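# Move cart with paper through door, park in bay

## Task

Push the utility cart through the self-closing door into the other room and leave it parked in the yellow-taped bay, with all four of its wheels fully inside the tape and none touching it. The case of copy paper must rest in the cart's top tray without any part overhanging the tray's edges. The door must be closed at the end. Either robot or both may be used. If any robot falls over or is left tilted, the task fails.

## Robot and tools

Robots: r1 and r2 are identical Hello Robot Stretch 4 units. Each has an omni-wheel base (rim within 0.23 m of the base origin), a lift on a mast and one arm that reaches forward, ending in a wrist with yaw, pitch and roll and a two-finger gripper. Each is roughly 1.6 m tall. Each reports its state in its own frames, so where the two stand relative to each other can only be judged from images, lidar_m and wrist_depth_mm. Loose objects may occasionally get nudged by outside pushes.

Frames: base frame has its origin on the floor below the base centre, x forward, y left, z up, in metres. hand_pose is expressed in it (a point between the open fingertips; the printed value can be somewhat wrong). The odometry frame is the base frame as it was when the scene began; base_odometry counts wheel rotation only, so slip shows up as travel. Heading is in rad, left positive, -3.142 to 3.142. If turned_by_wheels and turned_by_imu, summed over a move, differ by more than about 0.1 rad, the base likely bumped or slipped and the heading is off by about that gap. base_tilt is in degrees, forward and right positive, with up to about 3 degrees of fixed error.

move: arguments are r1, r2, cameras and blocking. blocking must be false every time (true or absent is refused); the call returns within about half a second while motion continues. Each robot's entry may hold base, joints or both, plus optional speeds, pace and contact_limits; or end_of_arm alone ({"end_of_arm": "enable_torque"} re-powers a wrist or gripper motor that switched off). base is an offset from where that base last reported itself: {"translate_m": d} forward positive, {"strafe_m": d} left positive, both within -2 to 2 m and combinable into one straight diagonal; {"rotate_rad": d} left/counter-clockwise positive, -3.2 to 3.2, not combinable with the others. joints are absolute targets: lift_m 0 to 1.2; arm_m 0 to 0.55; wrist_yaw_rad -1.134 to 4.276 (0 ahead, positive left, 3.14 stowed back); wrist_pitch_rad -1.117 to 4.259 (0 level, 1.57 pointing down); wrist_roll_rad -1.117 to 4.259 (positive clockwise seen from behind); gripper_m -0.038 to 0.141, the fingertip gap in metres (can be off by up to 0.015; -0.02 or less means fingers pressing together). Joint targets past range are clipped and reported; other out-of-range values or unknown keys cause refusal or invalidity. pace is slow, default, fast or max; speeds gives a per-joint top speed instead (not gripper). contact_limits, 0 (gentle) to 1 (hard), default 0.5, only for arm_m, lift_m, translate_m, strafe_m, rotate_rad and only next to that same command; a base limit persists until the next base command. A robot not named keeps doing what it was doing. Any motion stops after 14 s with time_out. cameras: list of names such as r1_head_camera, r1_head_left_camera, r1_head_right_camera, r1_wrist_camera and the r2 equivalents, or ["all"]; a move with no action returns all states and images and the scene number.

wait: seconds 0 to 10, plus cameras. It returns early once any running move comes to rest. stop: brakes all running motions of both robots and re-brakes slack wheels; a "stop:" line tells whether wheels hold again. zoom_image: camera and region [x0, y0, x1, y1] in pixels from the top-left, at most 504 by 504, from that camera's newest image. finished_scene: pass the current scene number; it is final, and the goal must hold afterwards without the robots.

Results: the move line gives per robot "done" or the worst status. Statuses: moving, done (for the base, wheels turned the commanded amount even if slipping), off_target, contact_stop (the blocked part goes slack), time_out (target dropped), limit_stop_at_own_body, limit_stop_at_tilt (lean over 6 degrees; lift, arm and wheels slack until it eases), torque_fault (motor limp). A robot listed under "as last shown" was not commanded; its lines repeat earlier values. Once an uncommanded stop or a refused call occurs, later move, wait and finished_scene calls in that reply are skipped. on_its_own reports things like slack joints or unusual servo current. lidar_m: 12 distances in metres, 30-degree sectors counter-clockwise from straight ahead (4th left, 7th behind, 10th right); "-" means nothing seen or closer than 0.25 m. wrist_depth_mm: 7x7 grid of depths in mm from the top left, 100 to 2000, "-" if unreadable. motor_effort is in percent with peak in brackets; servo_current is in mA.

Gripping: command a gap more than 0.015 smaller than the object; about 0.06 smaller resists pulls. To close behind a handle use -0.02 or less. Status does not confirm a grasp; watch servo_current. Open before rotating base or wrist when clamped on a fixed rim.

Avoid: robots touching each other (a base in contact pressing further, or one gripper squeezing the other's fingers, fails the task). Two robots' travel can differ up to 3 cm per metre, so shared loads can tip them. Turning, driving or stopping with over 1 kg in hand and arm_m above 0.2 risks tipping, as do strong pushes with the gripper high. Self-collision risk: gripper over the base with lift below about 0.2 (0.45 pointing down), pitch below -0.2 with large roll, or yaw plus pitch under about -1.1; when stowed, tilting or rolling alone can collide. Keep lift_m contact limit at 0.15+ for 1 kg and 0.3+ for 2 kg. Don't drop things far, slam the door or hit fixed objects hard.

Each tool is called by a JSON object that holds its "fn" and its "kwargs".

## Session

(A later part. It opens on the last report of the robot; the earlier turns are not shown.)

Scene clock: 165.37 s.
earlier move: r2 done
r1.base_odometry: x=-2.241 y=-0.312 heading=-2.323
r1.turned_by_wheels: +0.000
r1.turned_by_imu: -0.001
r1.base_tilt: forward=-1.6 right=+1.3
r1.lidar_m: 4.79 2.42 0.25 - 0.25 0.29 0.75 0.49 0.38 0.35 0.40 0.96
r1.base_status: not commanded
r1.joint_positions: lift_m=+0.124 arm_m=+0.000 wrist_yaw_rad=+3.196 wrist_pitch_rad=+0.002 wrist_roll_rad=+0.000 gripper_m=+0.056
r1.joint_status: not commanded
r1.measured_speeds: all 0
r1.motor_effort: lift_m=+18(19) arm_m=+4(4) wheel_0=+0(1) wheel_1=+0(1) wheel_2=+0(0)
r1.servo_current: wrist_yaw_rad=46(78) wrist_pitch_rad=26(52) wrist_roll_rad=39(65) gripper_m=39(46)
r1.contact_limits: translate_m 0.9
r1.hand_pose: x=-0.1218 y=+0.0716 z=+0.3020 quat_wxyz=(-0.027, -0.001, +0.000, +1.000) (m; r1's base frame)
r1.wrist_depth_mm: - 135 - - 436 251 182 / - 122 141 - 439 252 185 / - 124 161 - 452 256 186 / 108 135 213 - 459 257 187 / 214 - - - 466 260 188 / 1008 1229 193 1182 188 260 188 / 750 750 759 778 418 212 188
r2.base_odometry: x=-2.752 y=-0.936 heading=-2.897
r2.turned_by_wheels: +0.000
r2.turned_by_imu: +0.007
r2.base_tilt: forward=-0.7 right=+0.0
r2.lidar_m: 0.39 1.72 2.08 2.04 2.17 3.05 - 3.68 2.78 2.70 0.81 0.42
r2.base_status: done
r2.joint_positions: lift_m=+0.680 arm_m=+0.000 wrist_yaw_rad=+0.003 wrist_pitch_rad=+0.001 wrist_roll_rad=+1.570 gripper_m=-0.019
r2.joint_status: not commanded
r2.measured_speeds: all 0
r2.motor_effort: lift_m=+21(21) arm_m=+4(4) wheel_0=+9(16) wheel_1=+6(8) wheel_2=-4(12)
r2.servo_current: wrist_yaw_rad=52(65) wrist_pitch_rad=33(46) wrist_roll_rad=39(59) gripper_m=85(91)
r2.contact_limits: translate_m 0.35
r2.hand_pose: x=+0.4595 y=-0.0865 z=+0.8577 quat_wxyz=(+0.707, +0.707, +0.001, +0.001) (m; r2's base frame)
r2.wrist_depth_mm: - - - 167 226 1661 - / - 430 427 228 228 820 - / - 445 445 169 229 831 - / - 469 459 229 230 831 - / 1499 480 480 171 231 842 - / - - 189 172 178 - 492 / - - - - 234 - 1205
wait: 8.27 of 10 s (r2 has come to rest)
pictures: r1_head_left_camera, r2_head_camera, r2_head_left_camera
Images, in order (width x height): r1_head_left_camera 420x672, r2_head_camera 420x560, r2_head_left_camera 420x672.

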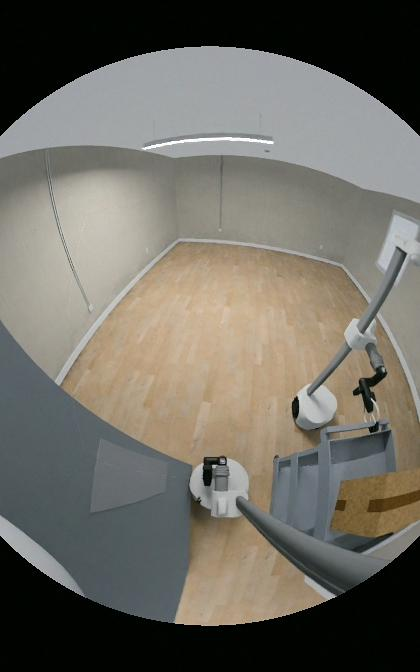

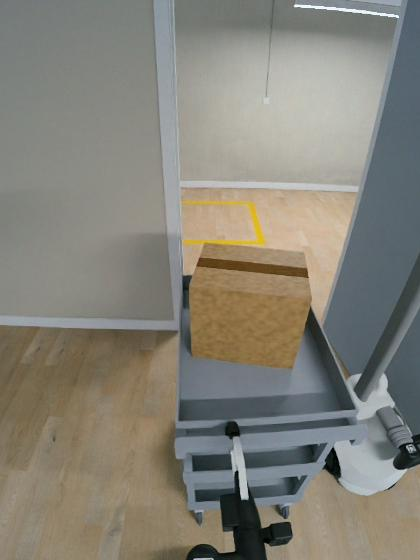

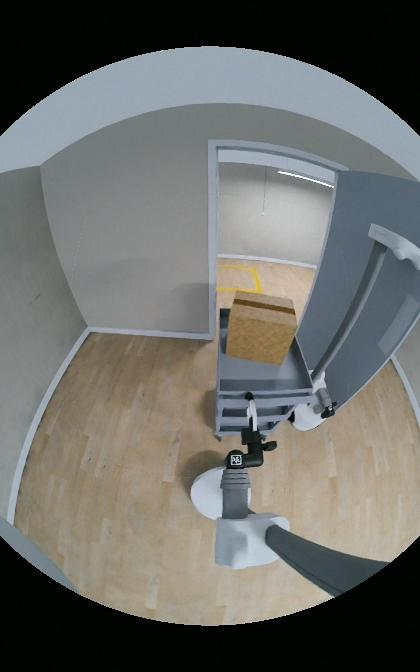

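{"fn": "move", "kwargs": {"blocking": false, "r2": {"base":{"strafe_m":-0.03,"translate_m":0.4},"contact_limits":{"translate_m":0.35},"pace":"slow"}}}

{"fn": "wait", "kwargs": {"seconds": 6, "cameras": ["r2_head_camera","r1_head_left_camera","r2_head_left_camera"]}}

Scene clock: 196.97 s.
move: r2 moving
r1: as last shown
r1.turned_by_imu: +0.000
r1.lidar_m: 4.78 2.46 0.25 - 0.25 0.27 0.74 0.47 0.36 0.34 0.39 0.95
r1.motor_effort: lift_m=+18(19) arm_m=+3(4) wheel_0=+0(1) wheel_1=+0(0) wheel_2=+0(0)
r1.servo_current: wrist_yaw_rad=52(65) wrist_pitch_rad=46(46) wrist_roll_rad=46(59) gripper_m=46(46)
r1.contact_limits: translate_m 0.9
r1.wrist_depth_mm: - 135 - - 430 250 181 / - 123 141 - 445 253 184 / - 124 161 - 452 255 185 / 108 136 213 - 462 257 187 / 214 - - - 466 260 188 / 1008 1229 194 1205 187 260 189 / 750 750 759 798 418 212 189
r2.base_odometry: x=-2.764 y=-0.938 heading=-2.896
r2.turned_by_wheels: +0.001
r2.turned_by_imu: +0.001
r2.base_tilt: forward=-0.7 right=+0.1
r2.lidar_m: 0.41 1.70 2.10 2.04 2.16 3.04 - 3.67 2.78 2.70 0.80 0.44
r2.base_status: translate_m moving; strafe_m moving
r2.joint_positions: lift_m=+0.680 arm_m=+0.000 wrist_yaw_rad=+0.003 wrist_pitch_rad=+0.001 wrist_roll_rad=+1.570 gripper_m=-0.019
r2.joint_status: not commanded
r2.measured_speeds: translate_m=+0.049 strafe_m=-0.003 rotate_rad=+0.001 lift_m=+0.000 arm_m=+0.000 wrist_yaw_rad=+0.000 wrist_pitch_rad=+0.000 wrist_roll_rad=+0.000
r2.motor_effort: lift_m=+20(21) arm_m=+4(4) wheel_0=+16(16) wheel_1=+8(9) wheel_2=-11(11)
r2.servo_current: wrist_yaw_rad=59(59) wrist_pitch_rad=39(46) wrist_roll_rad=46(52) gripper_m=78(78)
r2.contact_limits: translate_m 0.35
r2.hand_pose: x=+0.4595 y=-0.0865 z=+0.8577 quat_wxyz=(+0.707, +0.707, +0.001, +0.001) (m; r2's base frame)
r2.wrist_depth_mm: - - - 167 225 1618 - / - 430 424 228 228 809 - / - 445 445 169 229 842 - / - 469 459 229 231 842 - / 1464 480 480 171 231 831 - / - - 188 172 178 - 492 / - - - - 234 - 1205
pictures: none

Scene clock: 201.77 s.
earlier move: r2 done
r1.base_odometry: x=-2.241 y=-0.312 heading=-2.323
r1.turned_by_wheels: +0.000
r1.turned_by_imu: +0.000
r1.base_tilt: forward=-1.6 right=+1.3
r1.lidar_m: 4.80 2.42 0.25 - 0.25 0.28 0.73 0.46 0.37 0.59 0.59 4.77
r1.base_status: not commanded
r1.joint_positions: lift_m=+0.124 arm_m=+0.000 wrist_yaw_rad=+3.196 wrist_pitch_rad=+0.002 wrist_roll_rad=+0.000 gripper_m=+0.056
r1.joint_status: not commanded
r1.measured_speeds: all 0
r1.motor_effort: lift_m=+18(19) arm_m=+4(4) wheel_0=+0(1) wheel_1=+0(0) wheel_2=+0(0)
r1.servo_current: wrist_yaw_rad=33(65) wrist_pitch_rad=46(52) wrist_roll_rad=65(72) gripper_m=39(52)
r1.contact_limits: translate_m 0.9
r1.hand_pose: x=-0.1218 y=+0.0716 z=+0.3020 quat_wxyz=(-0.027, -0.001, +0.000, +1.000) (m; r1's base frame)
r1.wrist_depth_mm: - 135 - - 430 250 181 / - 123 141 - 442 252 183 / - 124 161 - 455 257 186 / 108 135 213 - 459 257 186 / 137 917 - - 473 259 187 / 603 1098 193 1160 187 260 188 / 759 750 759 788 421 212 188
r2.base_odometry: x=-3.147 y=-1.004 heading=-2.896
r2.turned_by_wheels: +0.000
r2.turned_by_imu: +0.003
r2.base_tilt: forward=-0.7 right=+0.1
r2.lidar_m: 0.40 1.31 1.85 2.05 2.20 3.08 - 3.64 2.77 0.61 0.59 0.44
r2.base_status: done
r2.joint_positions: lift_m=+0.680 arm_m=+0.000 wrist_yaw_rad=+0.004 wrist_pitch_rad=+0.001 wrist_roll_rad=+1.570 gripper_m=-0.019
r2.joint_status: not commanded
r2.measured_speeds: all 0
r2.motor_effort: lift_m=+21(21) arm_m=+4(4) wheel_0=+9(16) wheel_1=+6(9) wheel_2=-5(11)
r2.servo_current: wrist_yaw_rad=52(65) wrist_pitch_rad=39(46) wrist_roll_rad=52(59) gripper_m=85(85)
r2.contact_limits: translate_m 0.35
r2.hand_pose: x=+0.4596 y=-0.0864 z=+0.8577 quat_wxyz=(+0.707, +0.707, +0.002, +0.001) (m; r2's base frame)
r2.wrist_depth_mm: - - - 173 234 1808 - / - - 436 233 234 809 - / - 445 445 174 234 831 - / - 466 459 232 233 831 - / - 480 480 172 232 842 - / - 488 188 172 179 - - / - - - - 232 - -
wait: 4.80 of 6 s (r2 has come to rest)
pictures: r1_head_left_camera, r2_head_camera, r2_head_left_camera
Images, in order (width x height): r1_head_left_camera 420x672, r2_head_camera 420x560, r2_head_left_camera 420x672.

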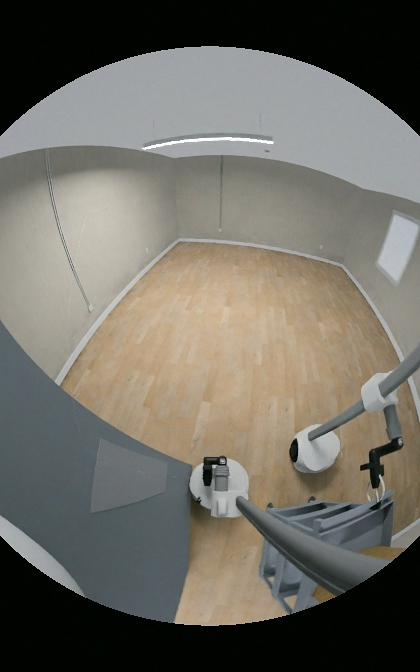

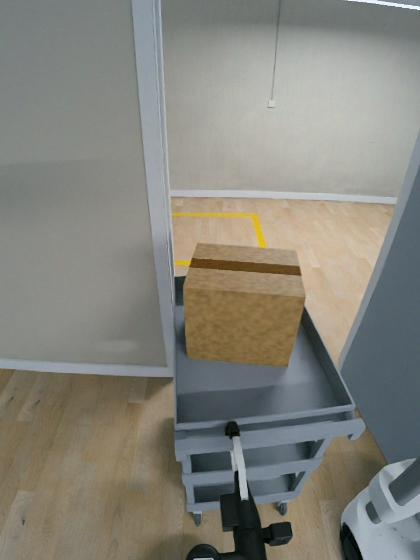

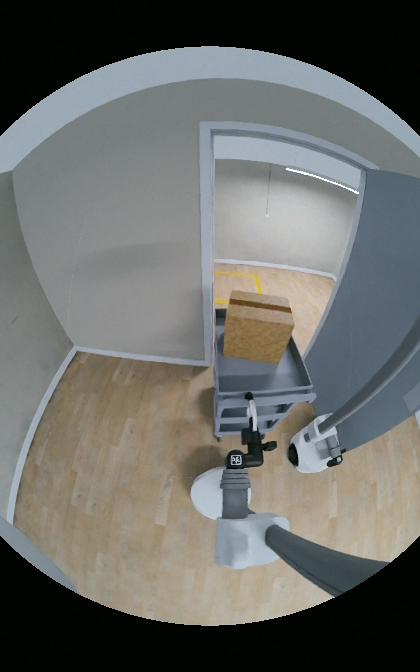

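{"fn": "move", "kwargs": {"blocking": false, "r2": {"base":{"strafe_m":-0.09,"translate_m":0.22},"contact_limits":{"translate_m":0.35},"pace":"slow"}}}

{"fn": "wait", "kwargs": {"seconds": 4, "cameras": ["r2_head_camera","r1_head_left_camera","r2_head_left_camera"]}}

Scene clock: 208.97 s.
move: r2 moving
r1: as last shown
r1.lidar_m: 4.81 2.45 0.25 - 0.25 0.28 0.76 0.46 0.39 0.56 0.58 4.76
r1.servo_current: wrist_yaw_rad=46(65) wrist_pitch_rad=39(46) wrist_roll_rad=52(65) gripper_m=39(46)
r1.contact_limits: translate_m 0.9
r1.wrist_depth_mm: - 134 - - 436 250 181 / - 123 141 - 442 255 184 / - 124 161 - 452 256 186 / 108 135 213 - 462 257 186 / 137 976 - - 466 259 187 / 603 1138 193 1205 187 259 188 / 750 759 750 788 418 212 188
r2.base_odometry: x=-3.160 y=-1.002 heading=-2.895
r2.turned_by_wheels: +0.001
r2.turned_by_imu: +0.001
r2.base_tilt: forward=-0.7 right=+0.1
r2.lidar_m: 0.40 1.26 1.84 2.05 2.18 3.12 - 3.67 2.75 0.61 0.58 0.43
r2.base_status: translate_m moving; strafe_m moving
r2.joint_positions: lift_m=+0.680 arm_m=+0.000 wrist_yaw_rad=+0.004 wrist_pitch_rad=+0.001 wrist_roll_rad=+1.570 gripper_m=-0.019
r2.joint_status: not commanded
r2.measured_speeds: translate_m=+0.048 strafe_m=-0.019 rotate_rad=-0.004 lift_m=+0.000 arm_m=+0.000 wrist_yaw_rad=+0.000 wrist_pitch_rad=+0.000 wrist_roll_rad=+0.000
r2.motor_effort: lift_m=+21(21) arm_m=+4(4) wheel_0=+14(17) wheel_1=+6(7) wheel_2=-10(11)
r2.servo_current: wrist_yaw_rad=39(59) wrist_pitch_rad=46(46) wrist_roll_rad=52(52) gripper_m=85(85)
r2.contact_limits: translate_m 0.35
r2.hand_pose: x=+0.4596 y=-0.0864 z=+0.8577 quat_wxyz=(+0.707, +0.707, +0.002, +0.001) (m; r2's base frame)
r2.wrist_depth_mm: - - - 174 235 1808 - / - - 436 235 234 820 - / - 449 445 173 234 831 - / - 462 459 232 233 831 - / - 480 473 173 233 820 - / - 484 189 172 179 - - / - - - - 230 - 455
pictures: none

Scene clock: 212.03 s.
earlier move: r2 done
r1.base_odometry: x=-2.241 y=-0.312 heading=-2.323
r1.turned_by_wheels: +0.000
r1.turned_by_imu: +0.000
r1.base_tilt: forward=-1.6 right=+1.3
r1.lidar_m: 4.82 2.46 0.25 - 0.25 0.27 0.74 0.47 0.50 0.46 0.56 4.79
r1.base_status: not commanded
r1.joint_positions: lift_m=+0.124 arm_m=+0.000 wrist_yaw_rad=+3.196 wrist_pitch_rad=+0.002 wrist_roll_rad=+0.000 gripper_m=+0.056
r1.joint_status: not commanded
r1.measured_speeds: all 0
r1.motor_effort: lift_m=+18(19) arm_m=+4(4) wheel_0=+0(1) wheel_1=+0(0) wheel_2=+0(0)
r1.servo_current: wrist_yaw_rad=59(72) wrist_pitch_rad=46(52) wrist_roll_rad=26(72) gripper_m=33(46)
r1.contact_limits: translate_m 0.9
r1.hand_pose: x=-0.1218 y=+0.0716 z=+0.3020 quat_wxyz=(-0.027, -0.001, +0.000, +1.000) (m; r1's base frame)
r1.wrist_depth_mm: - 134 - - 433 251 182 / - 123 141 - 442 254 184 / - 124 161 - 449 256 185 / 108 136 212 - 459 256 186 / 137 - - - 469 260 187 / 221 640 191 1182 188 259 187 / 220 615 750 788 421 211 187
r2.base_odometry: x=-3.382 y=-0.970 heading=-2.895
r2.turned_by_wheels: +0.000
r2.turned_by_imu: +0.002
r2.base_tilt: forward=-0.7 right=+0.1
r2.lidar_m: 0.39 1.07 1.51 2.11 2.25 3.23 - 3.56 2.70 0.48 0.50 0.46
r2.base_status: done
r2.joint_positions: lift_m=+0.680 arm_m=+0.000 wrist_yaw_rad=+0.004 wrist_pitch_rad=+0.001 wrist_roll_rad=+1.570 gripper_m=-0.019
r2.joint_status: not commanded
r2.measured_speeds: all 0
r2.motor_effort: lift_m=+21(21) arm_m=+4(4) wheel_0=+9(17) wheel_1=+5(7) wheel_2=-4(11)
r2.servo_current: wrist_yaw_rad=52(65) wrist_pitch_rad=39(46) wrist_roll_rad=52(59) gripper_m=78(91)
r2.contact_limits: translate_m 0.35
r2.hand_pose: x=+0.4596 y=-0.0863 z=+0.8577 quat_wxyz=(+0.707, +0.707, +0.002, +0.001) (m; r2's base frame)
r2.wrist_depth_mm: - - - 193 257 1708 - / - - - 189 252 1756 - / - 459 455 185 245 842 - / - 462 459 181 240 842 - / - 469 466 177 235 831 - / - 473 189 172 179 - - / - - - - 224 - 466
wait: 3.07 of 4 s (r2 has come to rest)
pictures: r1_head_left_camera, r2_head_camera, r2_head_left_camera
Images, in order (width x height): r1_head_left_camera 420x672, r2_head_camera 420x560, r2_head_left_camera 420x672.

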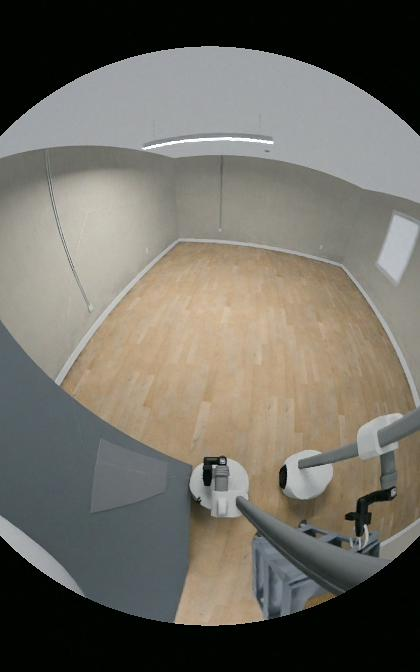

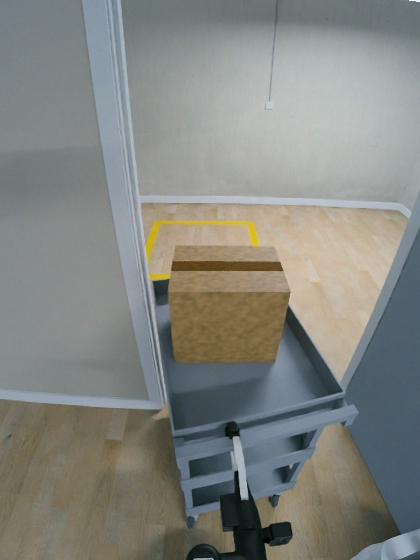

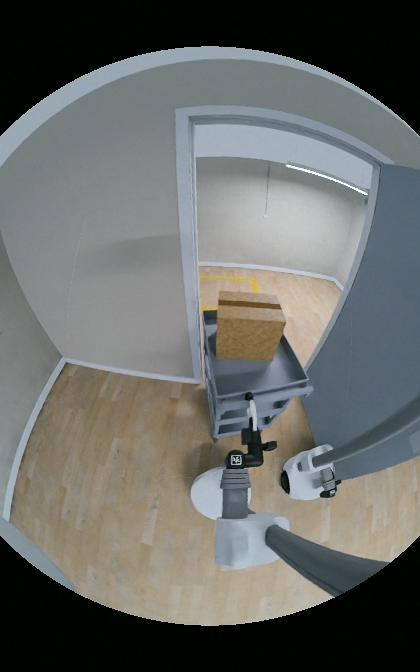

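{"fn": "move", "kwargs": {"blocking": false, "r2": {"base":{"strafe_m":-0.08,"translate_m":0.1},"contact_limits":{"translate_m":0.35},"pace":"slow"}}}

{"fn": "wait", "kwargs": {"seconds": 2.5}}

{"fn": "move", "kwargs": {"blocking": false, "r2": {"base":{"translate_m":0.35,"strafe_m":0.01},"contact_limits":{"translate_m":0.35},"pace":"slow"}}}

{"fn": "wait", "kwargs": {"seconds": 6, "cameras": ["r2_head_camera","r1_head_left_camera","r2_head_left_camera"]}}

Scene clock: 225.20 s.
move: r2 moving
r1: as last shown
r1.lidar_m: 4.85 2.40 0.25 - 0.25 0.28 0.74 0.50 0.50 0.45 0.55 4.77
r1.servo_current: wrist_yaw_rad=52(59) wrist_pitch_rad=46(52) wrist_roll_rad=52(52) gripper_m=39(46)
r1.contact_limits: translate_m 0.9
r1.wrist_depth_mm: - 135 - - 430 250 181 / - 123 141 - 439 253 184 / - 124 161 - 449 255 185 / 108 136 213 - 459 259 186 / 137 - - - 466 260 187 / 222 676 193 1205 187 262 188 / 591 615 750 788 415 211 187
r2.base_odometry: x=-3.394 y=-0.965 heading=-2.895
r2.turned_by_wheels: +0.000
r2.turned_by_imu: +0.001
r2.base_tilt: forward=-0.7 right=+0.0
r2.lidar_m: 0.36 1.03 1.53 2.11 2.28 3.24 - 3.52 2.71 0.46 0.50 0.45
r2.base_status: translate_m moving; strafe_m moving
r2.joint_positions: lift_m=+0.680 arm_m=+0.000 wrist_yaw_rad=+0.004 wrist_pitch_rad=+0.001 wrist_roll_rad=+1.570 gripper_m=-0.019
r2.joint_status: not commanded
r2.measured_speeds: translate_m=+0.042 strafe_m=-0.033 rotate_rad=+0.001 lift_m=+0.000 arm_m=+0.000 wrist_yaw_rad=+0.000 wrist_pitch_rad=+0.000 wrist_roll_rad=+0.000
r2.motor_effort: lift_m=+21(21) arm_m=+4(4) wheel_0=+14(16) wheel_1=-3(6) wheel_2=-8(9)
r2.servo_current: wrist_yaw_rad=52(59) wrist_pitch_rad=39(46) wrist_roll_rad=52(59) gripper_m=85(85)
r2.contact_limits: translate_m 0.35
r2.hand_pose: x=+0.4596 y=-0.0863 z=+0.8577 quat_wxyz=(+0.707, +0.707, +0.002, +0.001) (m; r2's base frame)
r2.wrist_depth_mm: - - - 193 257 1661 - / - - - 190 252 1863 - / - 459 455 185 246 820 - / - 466 466 181 240 842 - / - 469 469 178 236 820 - / - - 189 173 178 - - / - - - - 226 - 473
pictures: none

Scene clock: 227.20 s.
earlier move: r2 done
r1.base_odometry: x=-2.241 y=-0.312 heading=-2.323
r1.turned_by_wheels: +0.000
r1.turned_by_imu: +0.000
r1.base_tilt: forward=-1.6 right=+1.3
r1.lidar_m: 4.82 2.45 0.25 - 0.25 0.28 0.63 0.55 0.39 0.38 3.10 4.73
r1.base_status: not commanded
r1.joint_positions: lift_m=+0.124 arm_m=+0.000 wrist_yaw_rad=+3.196 wrist_pitch_rad=+0.002 wrist_roll_rad=+0.000 gripper_m=+0.056
r1.joint_status: not commanded
r1.measured_speeds: all 0
r1.motor_effort: lift_m=+19(19) arm_m=+4(4) wheel_0=+0(1) wheel_1=+0(0) wheel_2=+0(0)
r1.servo_current: wrist_yaw_rad=59(65) wrist_pitch_rad=39(52) wrist_roll_rad=52(65) gripper_m=33(46)
r1.contact_limits: translate_m 0.9
r1.hand_pose: x=-0.1218 y=+0.0716 z=+0.3020 quat_wxyz=(-0.027, -0.001, +0.000, +1.000) (m; r1's base frame)
r1.wrist_depth_mm: - 134 - - 433 249 182 / - 123 141 - 442 253 183 / - 124 161 - 452 255 185 / 108 136 213 - 462 258 187 / 137 - - - 473 259 187 / 222 - 192 1229 187 260 188 / 750 759 759 788 418 212 187
r2.base_odometry: x=-3.498 y=-0.917 heading=-2.895
r2.turned_by_wheels: +0.000
r2.turned_by_imu: +0.002
r2.base_tilt: forward=-0.7 right=+0.1
r2.lidar_m: 0.34 0.96 1.39 2.21 2.30 3.34 - 3.47 0.45 0.39 0.47 0.46
r2.base_status: done
r2.joint_positions: lift_m=+0.680 arm_m=+0.000 wrist_yaw_rad=+0.004 wrist_pitch_rad=+0.001 wrist_roll_rad=+1.570 gripper_m=-0.019
r2.joint_status: not commanded
r2.measured_speeds: all 0
r2.motor_effort: lift_m=+21(21) arm_m=+4(4) wheel_0=+10(16) wheel_1=-2(6) wheel_2=-2(10)
r2.servo_current: wrist_yaw_rad=39(65) wrist_pitch_rad=39(46) wrist_roll_rad=72(72) gripper_m=78(85)
r2.contact_limits: translate_m 0.35
r2.hand_pose: x=+0.4597 y=-0.0862 z=+0.8577 quat_wxyz=(+0.707, +0.707, +0.002, +0.001) (m; r2's base frame)
r2.wrist_depth_mm: - - - 213 281 1661 - / - - - 204 268 1708 - / - - 469 194 259 788 - / - 466 469 188 247 842 - / - 466 469 181 238 831 - / - 466 187 172 179 - - / - - 462 - - - -
wait: 2.00 of 2.5 s (r2 has come to rest)
pictures: none

Scene clock: 227.70 s.
move: r2 moving
r1: as last shown
r1.lidar_m: 4.83 2.42 0.25 - 0.25 0.26 0.61 0.55 0.37 0.38 3.07 4.75
r1.motor_effort: lift_m=+18(19) arm_m=+4(4) wheel_0=+0(0) wheel_1=+0(0) wheel_2=+0(0)
r1.servo_current: wrist_yaw_rad=65(65) wrist_pitch_rad=39(52) wrist_roll_rad=46(59) gripper_m=46(46)
r1.contact_limits: translate_m 0.9
r1.wrist_depth_mm: - 134 - - 436 250 182 / - 123 141 - 442 253 183 / - 124 161 - 452 256 185 / 108 136 213 - 459 258 187 / 137 - - - 466 259 187 / 223 1008 193 1182 187 260 187 / 759 759 750 809 421 212 188
r2.base_odometry: x=-3.510 y=-0.921 heading=-2.895
r2.turned_by_wheels: +0.000
r2.turned_by_imu: +0.000
r2.base_tilt: forward=-0.7 right=+0.1
r2.lidar_m: 0.38 0.95 1.33 2.19 2.36 3.38 - 3.41 0.42 0.38 0.50 0.45
r2.base_status: translate_m moving; strafe_m moving
r2.joint_positions: lift_m=+0.680 arm_m=+0.000 wrist_yaw_rad=+0.004 wrist_pitch_rad=+0.001 wrist_roll_rad=+1.570 gripper_m=-0.019
r2.joint_status: not commanded
r2.measured_speeds: translate_m=+0.048 strafe_m=+0.001 rotate_rad=-0.002 lift_m=+0.000 arm_m=+0.000 wrist_yaw_rad=-0.020 wrist_pitch_rad=+0.000 wrist_roll_rad=+0.000
r2.motor_effort: lift_m=+21(21) arm_m=+4(4) wheel_0=+11(13) wheel_1=+7(8) wheel_2=-12(12)
r2.servo_current: wrist_yaw_rad=52(65) wrist_pitch_rad=39(46) wrist_roll_rad=39(72) gripper_m=72(85)
r2.contact_limits: translate_m 0.35
r2.hand_pose: x=+0.4596 y=-0.0864 z=+0.8577 quat_wxyz=(+0.707, +0.707, +0.002, +0.001) (m; r2's base frame)
r2.wrist_depth_mm: - - - 216 287 1661 480 / - - - 206 272 1756 - / - - 473 195 260 820 - / - 469 469 188 247 866 - / - 466 466 181 237 831 - / - 462 187 172 180 - - / - - 459 - - - -
pictures: none

Scene clock: 231.97 s.
earlier move: r2 done
r1.base_odometry: x=-2.241 y=-0.312 heading=-2.323
r1.turned_by_wheels: +0.000
r1.turned_by_imu: +0.000
r1.base_tilt: forward=-1.6 right=+1.3
r1.lidar_m: 4.79 2.46 0.25 - 0.25 0.26 0.75 0.52 0.50 2.79 3.07 4.78
r1.base_status: not commanded
r1.joint_positions: lift_m=+0.124 arm_m=+0.000 wrist_yaw_rad=+3.196 wrist_pitch_rad=+0.002 wrist_roll_rad=+0.000 gripper_m=+0.056
r1.joint_status: not commanded
r1.measured_speeds: all 0
r1.motor_effort: lift_m=+18(19) arm_m=+4(4) wheel_0=+0(1) wheel_1=+0(0) wheel_2=+0(0)
r1.servo_current: wrist_yaw_rad=46(72) wrist_pitch_rad=39(52) wrist_roll_rad=52(65) gripper_m=46(52)
r1.contact_limits: translate_m 0.9
r1.hand_pose: x=-0.1218 y=+0.0716 z=+0.3020 quat_wxyz=(-0.027, -0.001, +0.000, +1.000) (m; r1's base frame)
r1.wrist_depth_mm: - 134 960 - 436 251 182 / - 123 141 - 439 253 183 / - 124 161 - 452 256 185 / 108 135 213 - 462 258 186 / 137 - 1618 - 469 262 187 / 223 1205 194 1182 187 260 188 / 759 741 759 798 418 211 188
r2.base_odometry: x=-3.835 y=-1.012 heading=-2.895
r2.turned_by_wheels: +0.000
r2.turned_by_imu: -0.001
r2.base_tilt: forward=-0.7 right=+0.1
r2.lidar_m: 0.35 0.64 0.86 2.16 2.30 3.31 - 0.59 0.50 0.73 0.74 0.44
r2.base_status: done
r2.joint_positions: lift_m=+0.680 arm_m=+0.000 wrist_yaw_rad=-0.006 wrist_pitch_rad=+0.001 wrist_roll_rad=+1.570 gripper_m=-0.019
r2.joint_status: not commanded
r2.measured_speeds: all 0
r2.motor_effort: lift_m=+21(21) arm_m=+4(4) wheel_0=+3(13) wheel_1=+5(8) wheel_2=-8(16)
r2.servo_current: wrist_yaw_rad=59(65) wrist_pitch_rad=39(46) wrist_roll_rad=46(72) gripper_m=78(85)
r2.contact_limits: translate_m 0.35
r2.hand_pose: x=+0.4588 y=-0.0891 z=+0.8577 quat_wxyz=(+0.707, +0.707, -0.002, -0.002) (m; r2's base frame)
r2.wrist_depth_mm: - - - 205 271 1618 - / - - - 198 262 1808 - / - - 462 190 253 831 - / - 469 466 184 244 842 - / - 466 462 178 236 842 - / - - 186 172 179 - - / - - 466 - 223 - -
wait: 4.27 of 6 s (r2 has come to rest)
pictures: r1_head_left_camera, r2_head_camera, r2_head_left_camera
Images, in order (width x height): r1_head_left_camera 420x672, r2_head_camera 420x560, r2_head_left_camera 420x672.

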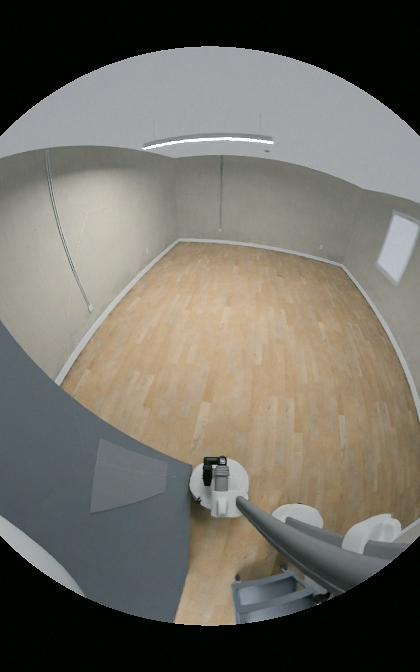

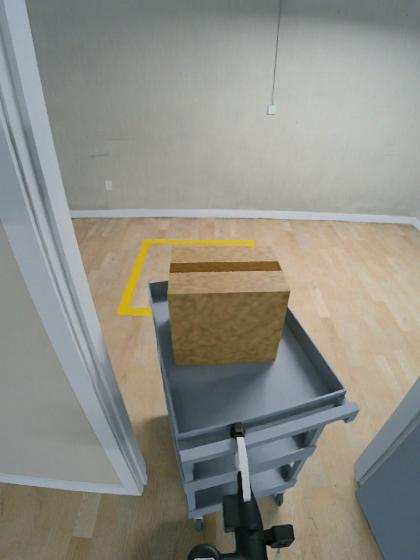

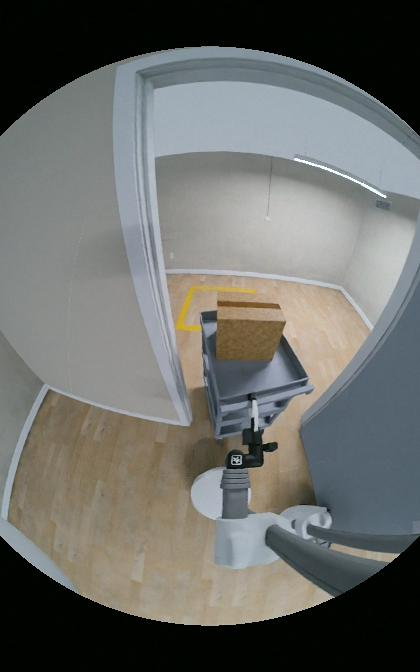

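{"fn": "move", "kwargs": {"blocking": false, "r2": {"base":{"rotate_rad":0.2},"pace":"slow"}}}

{"fn": "wait", "kwargs": {"seconds": 1.5}}

{"fn": "move", "kwargs": {"blocking": false, "r2": {"base":{"translate_m":0.55,"strafe_m":-0.09},"contact_limits":{"translate_m":0.35},"pace":"slow"}}}

{"fn": "wait", "kwargs": {"seconds": 8, "cameras": ["r2_head_camera","r2_head_left_camera"]}}

Scene clock: 247.00 s.
move: r2 moving
r1: as last shown
r1.lidar_m: 4.83 2.46 0.25 - 0.25 0.26 0.74 0.52 0.49 2.80 3.11 4.78
r1.servo_current: wrist_yaw_rad=59(59) wrist_pitch_rad=46(46) wrist_roll_rad=26(59) gripper_m=39(46)
r1.contact_limits: translate_m 0.9
r1.wrist_depth_mm: - 135 - - 439 250 181 / - 123 141 - 442 253 184 / - 124 161 - 449 256 186 / 108 135 208 - 459 257 187 / 137 - 1336 - 473 259 187 / 225 1205 195 1182 188 262 188 / 750 768 750 788 421 212 187
r2.base_odometry: x=-3.835 y=-1.012 heading=-2.773
r2.turned_by_wheels: +0.122
r2.turned_by_imu: +0.119
r2.base_tilt: forward=-0.7 right=+0.1
r2.lidar_m: 0.41 0.64 1.01 2.17 2.44 3.84 - 0.54 0.50 0.74 0.57 0.44
r2.base_status: rotate_rad moving
r2.joint_positions: lift_m=+0.680 arm_m=+0.000 wrist_yaw_rad=-0.009 wrist_pitch_rad=+0.001 wrist_roll_rad=+1.570 gripper_m=-0.019
r2.joint_status: not commanded
r2.measured_speeds: translate_m=+0.003 strafe_m=-0.001 rotate_rad=+0.419 lift_m=+0.000 arm_m=+0.000 wrist_yaw_rad=+0.000 wrist_pitch_rad=+0.000 wrist_roll_rad=+0.000
r2.motor_effort: lift_m=+21(21) arm_m=+4(4) wheel_0=-11(13) wheel_1=-5(10) wheel_2=-12(17)
r2.servo_current: wrist_yaw_rad=65(65) wrist_pitch_rad=46(46) wrist_roll_rad=39(59) gripper_m=78(85)
r2.hand_pose: x=+0.4584 y=-0.0901 z=+0.8577 quat_wxyz=(+0.707, +0.707, -0.003, -0.004) (m; r2's base frame)
r2.wrist_depth_mm: - - - 182 243 1863 - / - - 445 180 241 809 - / - 455 452 178 238 831 - / - 466 462 235 236 842 - / - - 473 174 234 820 - / - - 188 173 179 - - / - - - - 229 - 1118
pictures: none

Scene clock: 247.67 s.
earlier move: r2 done
r1.base_odometry: x=-2.241 y=-0.312 heading=-2.323
r1.turned_by_wheels: +0.000
r1.turned_by_imu: +0.000
r1.base_tilt: forward=-1.6 right=+1.3
r1.lidar_m: 4.81 2.43 0.25 - 0.25 0.28 0.76 0.53 0.49 2.80 3.05 4.77
r1.base_status: not commanded
r1.joint_positions: lift_m=+0.124 arm_m=+0.000 wrist_yaw_rad=+3.196 wrist_pitch_rad=+0.002 wrist_roll_rad=+0.000 gripper_m=+0.056
r1.joint_status: not commanded
r1.measured_speeds: all 0
r1.motor_effort: lift_m=+19(19) arm_m=+3(4) wheel_0=+0(1) wheel_1=+0(0) wheel_2=+0(0)
r1.servo_current: wrist_yaw_rad=39(59) wrist_pitch_rad=46(46) wrist_roll_rad=46(59) gripper_m=33(46)
r1.contact_limits: translate_m 0.9
r1.hand_pose: x=-0.1218 y=+0.0716 z=+0.3020 quat_wxyz=(-0.027, -0.001, +0.000, +1.000) (m; r1's base frame)
r1.wrist_depth_mm: - 134 - - 430 250 182 / - 123 141 - 442 253 183 / - 124 161 - 452 256 186 / 108 135 213 - 462 258 186 / 137 - 1205 - 469 259 188 / 224 1205 193 1205 188 260 188 / 750 759 750 788 418 212 188
r2.base_odometry: x=-3.835 y=-1.012 heading=-2.697
r2.turned_by_wheels: +0.077
r2.turned_by_imu: +0.075
r2.base_tilt: forward=-0.7 right=+0.1
r2.lidar_m: 0.39 0.62 1.11 2.17 2.51 4.32 - 0.51 0.50 0.73 0.54 0.41
r2.base_status: done
r2.joint_positions: lift_m=+0.680 arm_m=+0.000 wrist_yaw_rad=-0.009 wrist_pitch_rad=+0.001 wrist_roll_rad=+1.570 gripper_m=-0.019
r2.joint_status: not commanded
r2.measured_speeds: all 0
r2.motor_effort: lift_m=+21(21) arm_m=+3(4) wheel_0=-9(14) wheel_1=-7(10) wheel_2=-4(17)
r2.servo_current: wrist_yaw_rad=59(65) wrist_pitch_rad=39(46) wrist_roll_rad=46(59) gripper_m=72(85)
r2.hand_pose: x=+0.4585 y=-0.0900 z=+0.8577 quat_wxyz=(+0.707, +0.707, -0.003, -0.003) (m; r2's base frame)
r2.wrist_depth_mm: - - - 159 215 715 - / - 421 421 161 220 - - / - 445 442 164 223 - - / - 473 466 167 227 809 - / - - 484 169 230 - - / - - 186 172 177 1618 496 / - - - - 238 1661 1205
wait: 0.67 of 1.5 s (r2 has come to rest)
pictures: none

Scene clock: 248.17 s.
move: r2 moving
r1: as last shown
r1.lidar_m: 4.80 2.46 0.25 - 0.25 0.28 0.72 0.49 0.50 2.80 3.11 4.79
r1.motor_effort: lift_m=+18(19) arm_m=+4(4) wheel_0=+0(1) wheel_1=+0(1) wheel_2=+0(0)
r1.servo_current: wrist_yaw_rad=46(65) wrist_pitch_rad=46(46) wrist_roll_rad=52(52) gripper_m=39(39)
r1.contact_limits: translate_m 0.9
r1.wrist_depth_mm: - 135 - - 433 249 181 / - 123 141 - 445 253 183 / - 124 161 - 455 256 185 / 108 135 213 - 459 257 187 / 137 - 1397 - 469 259 188 / 224 1229 193 1182 188 260 189 / 741 750 750 788 421 211 188
r2.base_odometry: x=-3.847 y=-1.016 heading=-2.696
r2.turned_by_wheels: +0.000
r2.turned_by_imu: +0.000
r2.base_tilt: forward=-0.7 right=+0.1
r2.lidar_m: 0.39 0.62 1.09 2.17 2.54 4.31 - 0.50 0.52 0.74 0.53 0.41
r2.base_status: translate_m moving; strafe_m moving
r2.joint_positions: lift_m=+0.680 arm_m=+0.000 wrist_yaw_rad=-0.005 wrist_pitch_rad=+0.001 wrist_roll_rad=+1.570 gripper_m=-0.019
r2.joint_status: not commanded
r2.measured_speeds: translate_m=+0.049 strafe_m=-0.009 rotate_rad=+0.002 lift_m=+0.000 arm_m=+0.000 wrist_yaw_rad=+0.039 wrist_pitch_rad=+0.000 wrist_roll_rad=+0.000
r2.motor_effort: lift_m=+21(21) arm_m=+3(3) wheel_0=+8(8) wheel_1=+7(7) wheel_2=-13(14)
r2.servo_current: wrist_yaw_rad=59(72) wrist_pitch_rad=39(46) wrist_roll_rad=39(52) gripper_m=78(85)
r2.contact_limits: translate_m 0.35
r2.hand_pose: x=+0.4588 y=-0.0889 z=+0.8577 quat_wxyz=(+0.707, +0.707, -0.002, -0.002) (m; r2's base frame)
r2.wrist_depth_mm: - - 407 155 211 741 - / - 418 415 213 216 - - / - 442 439 162 220 - - / - 473 462 165 224 820 - / - - 492 168 229 - - / - - 188 171 180 1618 517 / - - - - 239 1756 1205
pictures: none

Scene clock: 254.50 s.
earlier move: r2 done
r1.base_odometry: x=-2.241 y=-0.312 heading=-2.323
r1.turned_by_wheels: +0.000
r1.turned_by_imu: +0.000
r1.base_tilt: forward=-1.6 right=+1.3
r1.lidar_m: 4.79 2.42 0.25 - 0.25 0.26 0.76 0.90 1.56 2.78 3.09 4.78
r1.base_status: not commanded
r1.joint_positions: lift_m=+0.124 arm_m=+0.000 wrist_yaw_rad=+3.196 wrist_pitch_rad=+0.002 wrist_roll_rad=+0.000 gripper_m=+0.056
r1.joint_status: not commanded
r1.measured_speeds: all 0
r1.motor_effort: lift_m=+18(19) arm_m=+4(4) wheel_0=+0(1) wheel_1=+0(1) wheel_2=+0(0)
r1.servo_current: wrist_yaw_rad=72(78) wrist_pitch_rad=39(52) wrist_roll_rad=59(72) gripper_m=39(46)
r1.contact_limits: translate_m 0.9
r1.hand_pose: x=-0.1218 y=+0.0716 z=+0.3020 quat_wxyz=(-0.027, -0.001, +0.000, +1.000) (m; r1's base frame)
r1.wrist_depth_mm: - 135 1576 - 433 250 181 / - 123 135 - 442 254 183 / - 124 161 - 449 256 185 / 108 135 213 - 459 258 187 / 213 991 1708 1863 462 259 188 / 891 946 192 1182 188 259 188 / 750 750 750 788 421 211 187
r2.base_odometry: x=-4.370 y=-1.168 heading=-2.696
r2.turned_by_wheels: +0.000
r2.turned_by_imu: +0.004
r2.base_tilt: forward=-0.7 right=+0.1
r2.lidar_m: 0.45 2.43 0.25 0.28 2.45 4.25 0.98 0.89 0.71 0.73 0.33 0.32
r2.base_status: done
r2.joint_positions: lift_m=+0.680 arm_m=+0.000 wrist_yaw_rad=+0.005 wrist_pitch_rad=+0.001 wrist_roll_rad=+1.570 gripper_m=-0.019
r2.joint_status: not commanded
r2.measured_speeds: all 0
r2.motor_effort: lift_m=+21(21) arm_m=-3(4) wheel_0=+6(19) wheel_1=+4(8) wheel_2=-6(14)
r2.servo_current: wrist_yaw_rad=52(72) wrist_pitch_rad=46(46) wrist_roll_rad=39(59) gripper_m=78(85)
r2.contact_limits: translate_m 0.35
r2.hand_pose: x=+0.4597 y=-0.0861 z=+0.8577 quat_wxyz=(+0.707, +0.707, +0.002, +0.001) (m; r2's base frame)
r2.wrist_depth_mm: - 351 349 - 127 - - / - 397 399 - 145 - - / - - 473 - 163 535 521 / - - - 103 186 1499 469 / - - - 121 211 1756 1182 / - - 187 151 177 1397 314 / - - - - - 1576 1182
wait: 6.33 of 8 s (r2 has come to rest)
pictures: r2_head_camera, r2_head_left_camera
Images, in order (width x height): r2_head_camera 420x560, r2_head_left_camera 420x672.

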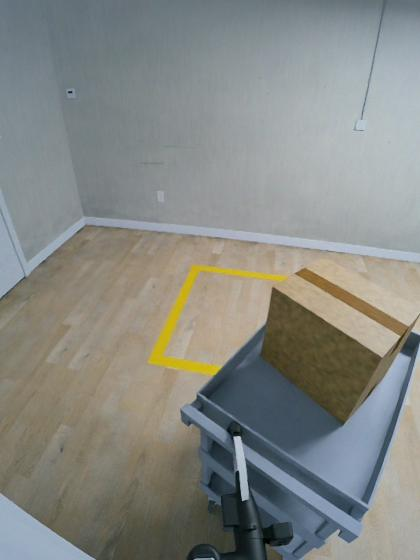

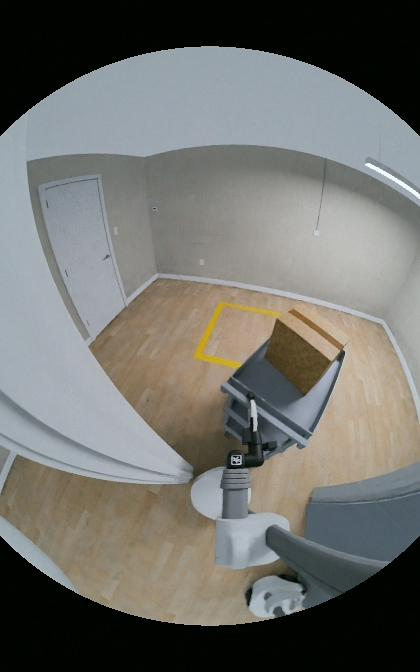

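{"fn": "move", "kwargs": {"blocking": false, "r2": {"base":{"strafe_m":-0.1,"translate_m":-0.02},"pace":"slow"}}}

{"fn": "wait", "kwargs": {"seconds": 2.5}}

{"fn": "move", "kwargs": {"blocking": false, "r2": {"base":{"rotate_rad":-0.2},"pace":"slow"}}}

{"fn": "wait", "kwargs": {"seconds": 1.5}}

{"fn": "move", "kwargs": {"blocking": false, "r2": {"joints":{"gripper_m":0.1}}}}

{"fn": "wait", "kwargs": {"seconds": 2, "cameras": ["r2_head_camera","r2_head_left_camera"]}}

Scene clock: 265.23 s.
move: r2 moving
r1: as last shown
r1.lidar_m: 4.82 2.42 0.25 - 0.25 0.27 0.77 0.89 1.53 2.80 3.07 4.74
r1.motor_effort: lift_m=+19(19) arm_m=+4(4) wheel_0=+0(0) wheel_1=+0(0) wheel_2=+0(0)
r1.servo_current: wrist_yaw_rad=33(59) wrist_pitch_rad=39(46) wrist_roll_rad=59(59) gripper_m=39(46)
r1.contact_limits: translate_m 0.9
r1.wrist_depth_mm: - 135 1576 - 430 251 181 / - 123 141 - 442 252 183 / - 124 161 - 452 255 186 / 108 135 213 - 462 258 186 / 213 976 1708 1921 469 260 188 / 904 960 194 1205 187 260 189 / 750 750 750 798 421 212 187
r2.base_odometry: x=-4.373 y=-1.156 heading=-2.695
r2.turned_by_wheels: +0.001
r2.turned_by_imu: +0.002
r2.base_tilt: forward=-0.7 right=+0.1
r2.lidar_m: 0.44 2.44 0.25 0.29 2.49 4.25 0.94 0.89 0.70 0.72 0.33 0.32
r2.base_status: translate_m moving; strafe_m moving
r2.joint_positions: lift_m=+0.680 arm_m=+0.000 wrist_yaw_rad=+0.005 wrist_pitch_rad=+0.001 wrist_roll_rad=+1.570 gripper_m=-0.019
r2.joint_status: not commanded
r2.measured_speeds: translate_m=-0.009 strafe_m=-0.049 rotate_rad=+0.000 lift_m=+0.000 arm_m=+0.000 wrist_yaw_rad=+0.016 wrist_pitch_rad=+0.000 wrist_roll_rad=+0.000
r2.motor_effort: lift_m=+21(21) arm_m=-3(4) wheel_0=+13(13) wheel_1=-5(7) wheel_2=+8(8)
r2.servo_current: wrist_yaw_rad=46(52) wrist_pitch_rad=39(46) wrist_roll_rad=52(52) gripper_m=78(85)
r2.hand_pose: x=+0.4597 y=-0.0859 z=+0.8577 quat_wxyz=(+0.707, +0.707, +0.002, +0.001) (m; r2's base frame)
r2.wrist_depth_mm: - 349 353 - 124 - - / - 399 399 - 142 - - / - - 473 - 160 539 517 / - - - - 183 1537 466 / - - - 121 214 1756 1205 / - - 189 147 179 1430 317 / - - - - - 1708 1160
pictures: none

Scene clock: 267.00 s.
earlier move: r2 done
r1.base_odometry: x=-2.241 y=-0.312 heading=-2.323
r1.turned_by_wheels: +0.000
r1.turned_by_imu: +0.000
r1.base_tilt: forward=-1.6 right=+1.2
r1.lidar_m: 4.80 2.44 0.25 - 0.25 0.27 0.75 0.84 1.59 2.80 3.10 4.77
r1.base_status: not commanded
r1.joint_positions: lift_m=+0.124 arm_m=+0.000 wrist_yaw_rad=+3.196 wrist_pitch_rad=+0.002 wrist_roll_rad=+0.000 gripper_m=+0.056
r1.joint_status: not commanded
r1.measured_speeds: all 0
r1.motor_effort: lift_m=+18(19) arm_m=+4(4) wheel_0=+0(1) wheel_1=+0(0) wheel_2=+0(0)
r1.servo_current: wrist_yaw_rad=33(65) wrist_pitch_rad=39(52) wrist_roll_rad=39(78) gripper_m=39(52)
r1.contact_limits: translate_m 0.9
r1.hand_pose: x=-0.1218 y=+0.0716 z=+0.3020 quat_wxyz=(-0.027, -0.001, +0.000, +1.000) (m; r1's base frame)
r1.wrist_depth_mm: - 134 1661 - 436 250 181 / - 123 141 - 442 253 183 / - 124 161 - 452 256 185 / 108 135 213 - 462 258 186 / 214 931 1182 1863 466 259 187 / 917 904 193 1182 188 260 188 / 750 759 750 788 418 212 189
r2.base_odometry: x=-4.395 y=-1.070 heading=-2.696
r2.turned_by_wheels: -0.001
r2.turned_by_imu: +0.000
r2.base_tilt: forward=-0.7 right=+0.1
r2.lidar_m: 0.44 2.55 0.33 0.35 2.56 4.46 0.88 0.80 0.62 0.63 0.36 0.35
r2.base_status: done
r2.joint_positions: lift_m=+0.680 arm_m=+0.000 wrist_yaw_rad=+0.008 wrist_pitch_rad=+0.001 wrist_roll_rad=+1.570 gripper_m=-0.019
r2.joint_status: not commanded
r2.measured_speeds: all 0
r2.motor_effort: lift_m=+21(21) arm_m=-3(4) wheel_0=+5(18) wheel_1=-4(8) wheel_2=+8(11)
r2.servo_current: wrist_yaw_rad=65(72) wrist_pitch_rad=39(46) wrist_roll_rad=52(59) gripper_m=85(91)
r2.hand_pose: x=+0.4600 y=-0.0850 z=+0.8577 quat_wxyz=(+0.707, +0.707, +0.003, +0.003) (m; r2's base frame)
r2.wrist_depth_mm: - 345 347 - 143 - - / - 394 394 - 158 - - / - 469 452 104 174 - - / - - - 116 194 1618 496 / - - - 134 214 1576 1182 / - - 187 158 177 1618 1098 / - - - - 301 1576 1060
wait: 1.77 of 2.5 s (r2 has come to rest)
pictures: none

Scene clock: 267.50 s.
move: r2 moving
r1: as last shown
r1.base_tilt: forward=-1.6 right=+1.3
r1.lidar_m: 4.82 2.45 0.25 - 0.25 0.25 0.75 0.84 1.54 2.80 3.11 4.75
r1.motor_effort: lift_m=+19(19) arm_m=+4(4) wheel_0=+0(1) wheel_1=+0(0) wheel_2=+0(0)
r1.servo_current: wrist_yaw_rad=52(52) wrist_pitch_rad=46(46) wrist_roll_rad=46(72) gripper_m=39(46)
r1.contact_limits: translate_m 0.9
r1.wrist_depth_mm: - 135 1661 - 433 251 181 / - 123 141 1863 445 252 183 / - 124 161 - 455 256 186 / 108 135 212 - 459 258 186 / 214 931 1205 1921 469 259 187 / 904 917 194 1182 187 260 189 / 750 768 750 809 421 211 189
r2.base_odometry: x=-4.395 y=-1.070 heading=-2.818
r2.turned_by_wheels: -0.122
r2.turned_by_imu: -0.118
r2.base_tilt: forward=-0.7 right=+0.0
r2.lidar_m: 0.44 2.79 0.32 0.33 2.41 3.73 0.97 0.86 0.63 0.62 0.41 0.38
r2.base_status: rotate_rad moving
r2.joint_positions: lift_m=+0.680 arm_m=+0.000 wrist_yaw_rad=+0.010 wrist_pitch_rad=+0.001 wrist_roll_rad=+1.570 gripper_m=-0.019
r2.joint_status: not commanded
r2.measured_speeds: translate_m=+0.002 strafe_m=-0.001 rotate_rad=-0.415 lift_m=+0.000 arm_m=+0.000 wrist_yaw_rad=+0.000 wrist_pitch_rad=+0.000 wrist_roll_rad=+0.000
r2.motor_effort: lift_m=+21(21) arm_m=-3(4) wheel_0=+15(18) wheel_1=+6(12) wheel_2=+10(13)
r2.servo_current: wrist_yaw_rad=52(65) wrist_pitch_rad=39(46) wrist_roll_rad=46(52) gripper_m=85(91)
r2.hand_pose: x=+0.4602 y=-0.0845 z=+0.8577 quat_wxyz=(+0.707, +0.707, +0.004, +0.003) (m; r2's base frame)
r2.wrist_depth_mm: - 355 347 104 157 - - / - 387 379 113 170 - - / - 445 442 118 185 - - / - - 500 133 201 1708 - / - - - 146 220 1661 488 / - - 189 160 178 1756 1205 / - - - - 296 303 301
pictures: none

Scene clock: 268.17 s.
earlier move: r2 done
r1.base_odometry: x=-2.241 y=-0.312 heading=-2.323
r1.turned_by_wheels: +0.000
r1.turned_by_imu: +0.000
r1.base_tilt: forward=-1.6 right=+1.3
r1.lidar_m: 4.84 2.45 0.25 - 0.25 0.29 0.74 0.84 1.53 2.79 3.09 4.77
r1.base_status: not commanded
r1.joint_positions: lift_m=+0.124 arm_m=+0.000 wrist_yaw_rad=+3.196 wrist_pitch_rad=+0.002 wrist_roll_rad=+0.000 gripper_m=+0.056
r1.joint_status: not commanded
r1.measured_speeds: all 0
r1.motor_effort: lift_m=+18(19) arm_m=+3(4) wheel_0=+0(1) wheel_1=+0(0) wheel_2=+0(0)
r1.servo_current: wrist_yaw_rad=46(65) wrist_pitch_rad=39(46) wrist_roll_rad=59(72) gripper_m=39(46)
r1.contact_limits: translate_m 0.9
r1.hand_pose: x=-0.1218 y=+0.0716 z=+0.3020 quat_wxyz=(-0.027, -0.001, +0.000, +1.000) (m; r1's base frame)
r1.wrist_depth_mm: - 135 1756 - 436 250 182 / - 123 141 1756 439 253 183 / - 124 161 - 452 255 186 / 108 135 213 - 459 257 186 / 214 931 1182 1661 469 260 187 / 891 904 193 1182 187 260 187 / 741 759 759 778 415 211 187
r2.base_odometry: x=-4.395 y=-1.069 heading=-2.895
r2.turned_by_wheels: -0.077
r2.turned_by_imu: -0.075
r2.base_tilt: forward=-0.7 right=+0.1
r2.lidar_m: 0.43 2.97 0.35 0.32 2.35 3.40 - 0.85 0.65 0.59 0.44 0.40
r2.base_status: done
r2.joint_positions: lift_m=+0.680 arm_m=+0.000 wrist_yaw_rad=-0.002 wrist_pitch_rad=+0.001 wrist_roll_rad=+1.570 gripper_m=-0.019
r2.joint_status: not commanded
r2.measured_speeds: all 0
r2.motor_effort: lift_m=+21(21) arm_m=-3(4) wheel_0=+0(18) wheel_1=+4(12) wheel_2=+7(13)
r2.servo_current: wrist_yaw_rad=46(72) wrist_pitch_rad=39(46) wrist_roll_rad=46(52) gripper_m=78(91)
r2.hand_pose: x=+0.4591 y=-0.0879 z=+0.8577 quat_wxyz=(+0.707, +0.707, +0.000, -0.001) (m; r2's base frame)
r2.wrist_depth_mm: - 370 370 133 187 - - / - 397 397 139 196 768 - / - 436 430 146 208 - - / - 484 473 154 216 - - / - - - 162 228 1863 - / - - 187 169 180 1618 473 / - - - - - 1808 1182
wait: 0.67 of 1.5 s (r2 has come to rest)
pictures: none

Scene clock: 268.67 s.
move: r2 moving
r1: as last shown
r1.lidar_m: 4.83 2.46 0.25 - 0.25 0.27 0.74 0.84 1.56 2.79 3.09 4.77
r1.motor_effort: lift_m=+18(19) arm_m=+4(4) wheel_0=+0(1) wheel_1=+0(0) wheel_2=+0(0)
r1.servo_current: wrist_yaw_rad=39(59) wrist_pitch_rad=39(46) wrist_roll_rad=46(59) gripper_m=39(46)
r1.contact_limits: translate_m 0.9
r1.wrist_depth_mm: - 135 1756 - 433 250 181 / - 123 141 1808 442 253 183 / - 124 161 - 455 255 185 / 108 135 213 - 455 258 186 / 213 931 1182 1661 469 259 188 / 891 917 193 1182 187 260 188 / 759 759 759 778 421 212 188
r2.base_odometry: x=-4.395 y=-1.069 heading=-2.895
r2.turned_by_wheels: +0.000
r2.turned_by_imu: +0.000
r2.base_tilt: forward=-0.7 right=+0.1
r2.lidar_m: 0.43 2.99 0.35 0.32 2.34 3.37 - 0.86 0.66 0.62 0.45 0.39
r2.base_status: not commanded
r2.joint_positions: lift_m=+0.680 arm_m=+0.000 wrist_yaw_rad=-0.002 wrist_pitch_rad=+0.001 wrist_roll_rad=+1.570 gripper_m=+0.005
r2.joint_status: gripper_m moving
r2.measured_speeds: translate_m=+0.000 strafe_m=+0.000 rotate_rad=-0.001 lift_m=+0.000 arm_m=+0.000 wrist_yaw_rad=+0.000 wrist_pitch_rad=+0.000 wrist_roll_rad=+0.000
r2.motor_effort: lift_m=+21(21) arm_m=-3(4) wheel_0=-1(1) wheel_1=+4(4) wheel_2=+6(7)
r2.servo_current: wrist_yaw_rad=46(65) wrist_pitch_rad=46(46) wrist_roll_rad=39(59) gripper_m=65(104)
r2.hand_pose: x=+0.4591 y=-0.0879 z=+0.8577 quat_wxyz=(+0.707, +0.707, +0.000, -0.001) (m; r2's base frame)
r2.wrist_depth_mm: - 373 366 135 189 - - / - 397 399 142 198 759 - / - 439 433 148 208 - - / - 492 473 156 218 - - / - - - 165 229 1863 - / - - 193 172 182 1537 477 / - - - - - 1464 1182
pictures: none

Scene clock: 270.10 s.
earlier move: r2 done
r1.base_odometry: x=-2.241 y=-0.312 heading=-2.323
r1.turned_by_wheels: +0.000
r1.turned_by_imu: +0.000
r1.base_tilt: forward=-1.6 right=+1.3
r1.lidar_m: 4.83 2.43 0.25 - 0.25 0.27 0.75 0.85 1.54 2.80 3.07 4.75
r1.base_status: not commanded
r1.joint_positions: lift_m=+0.124 arm_m=+0.000 wrist_yaw_rad=+3.196 wrist_pitch_rad=+0.002 wrist_roll_rad=+0.000 gripper_m=+0.056
r1.joint_status: not commanded
r1.measured_speeds: all 0
r1.motor_effort: lift_m=+19(19) arm_m=+4(4) wheel_0=-1(1) wheel_1=+0(0) wheel_2=+0(0)
r1.servo_current: wrist_yaw_rad=46(78) wrist_pitch_rad=46(46) wrist_roll_rad=52(65) gripper_m=39(52)
r1.contact_limits: translate_m 0.9
r1.hand_pose: x=-0.1218 y=+0.0716 z=+0.3020 quat_wxyz=(-0.027, -0.001, +0.000, +1.000) (m; r1's base frame)
r1.wrist_depth_mm: - 135 1756 - 433 251 182 / - 123 141 1756 445 253 184 / - 124 161 - 452 255 185 / 108 135 213 - 459 257 186 / 214 931 1205 1618 469 259 188 / 904 904 193 1205 189 260 188 / 750 750 759 788 418 212 188
r2.base_odometry: x=-4.395 y=-1.069 heading=-2.895
r2.turned_by_wheels: +0.000
r2.turned_by_imu: +0.000
r2.base_tilt: forward=-0.7 right=+0.1
r2.lidar_m: 0.42 2.97 0.33 0.31 2.33 3.41 - 0.85 0.65 0.61 0.48 0.38
r2.base_status: not commanded
r2.joint_positions: lift_m=+0.680 arm_m=+0.000 wrist_yaw_rad=-0.002 wrist_pitch_rad=+0.001 wrist_roll_rad=+1.570 gripper_m=+0.100
r2.joint_status: all done
r2.measured_speeds: all 0
r2.motor_effort: lift_m=+21(21) arm_m=-3(4) wheel_0=+0(1) wheel_1=+4(4) wheel_2=+4(7)
r2.servo_current: wrist_yaw_rad=52(65) wrist_pitch_rad=33(52) wrist_roll_rad=39(59) gripper_m=52(124)
r2.hand_pose: x=+0.4591 y=-0.0879 z=+0.8577 quat_wxyz=(+0.707, +0.707, +0.000, -0.001) (m; r2's base frame)
r2.wrist_depth_mm: - 377 377 142 195 - - / - 407 407 150 205 - - / - 449 442 156 216 809 - / - - 484 166 227 - - / - - - 174 236 1863 - / - - 195 178 189 1576 477 / - - - - - 1430 1118
wait: 1.43 of 2 s (r2 has come to rest)
pictures: r2_head_camera, r2_head_left_camera
Images, in order (width x height): r2_head_camera 420x560, r2_head_left_camera 420x672.

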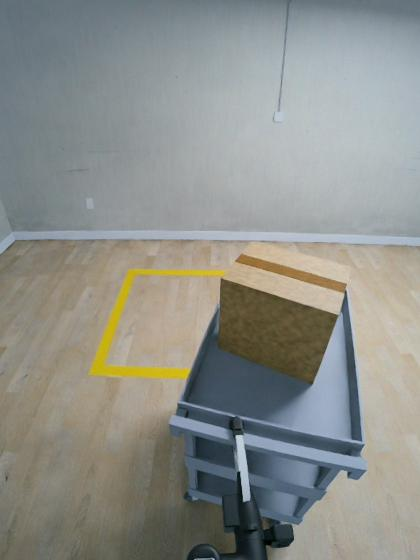

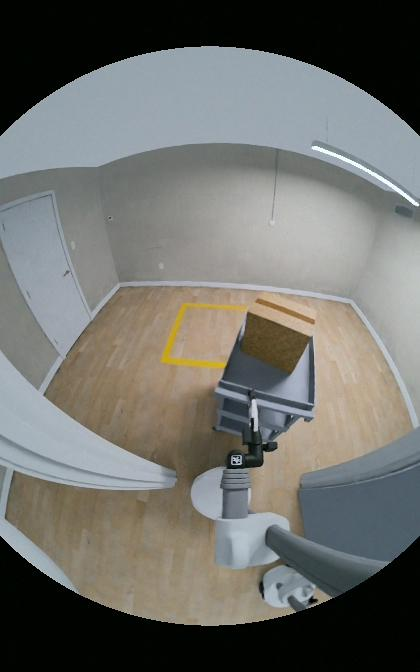

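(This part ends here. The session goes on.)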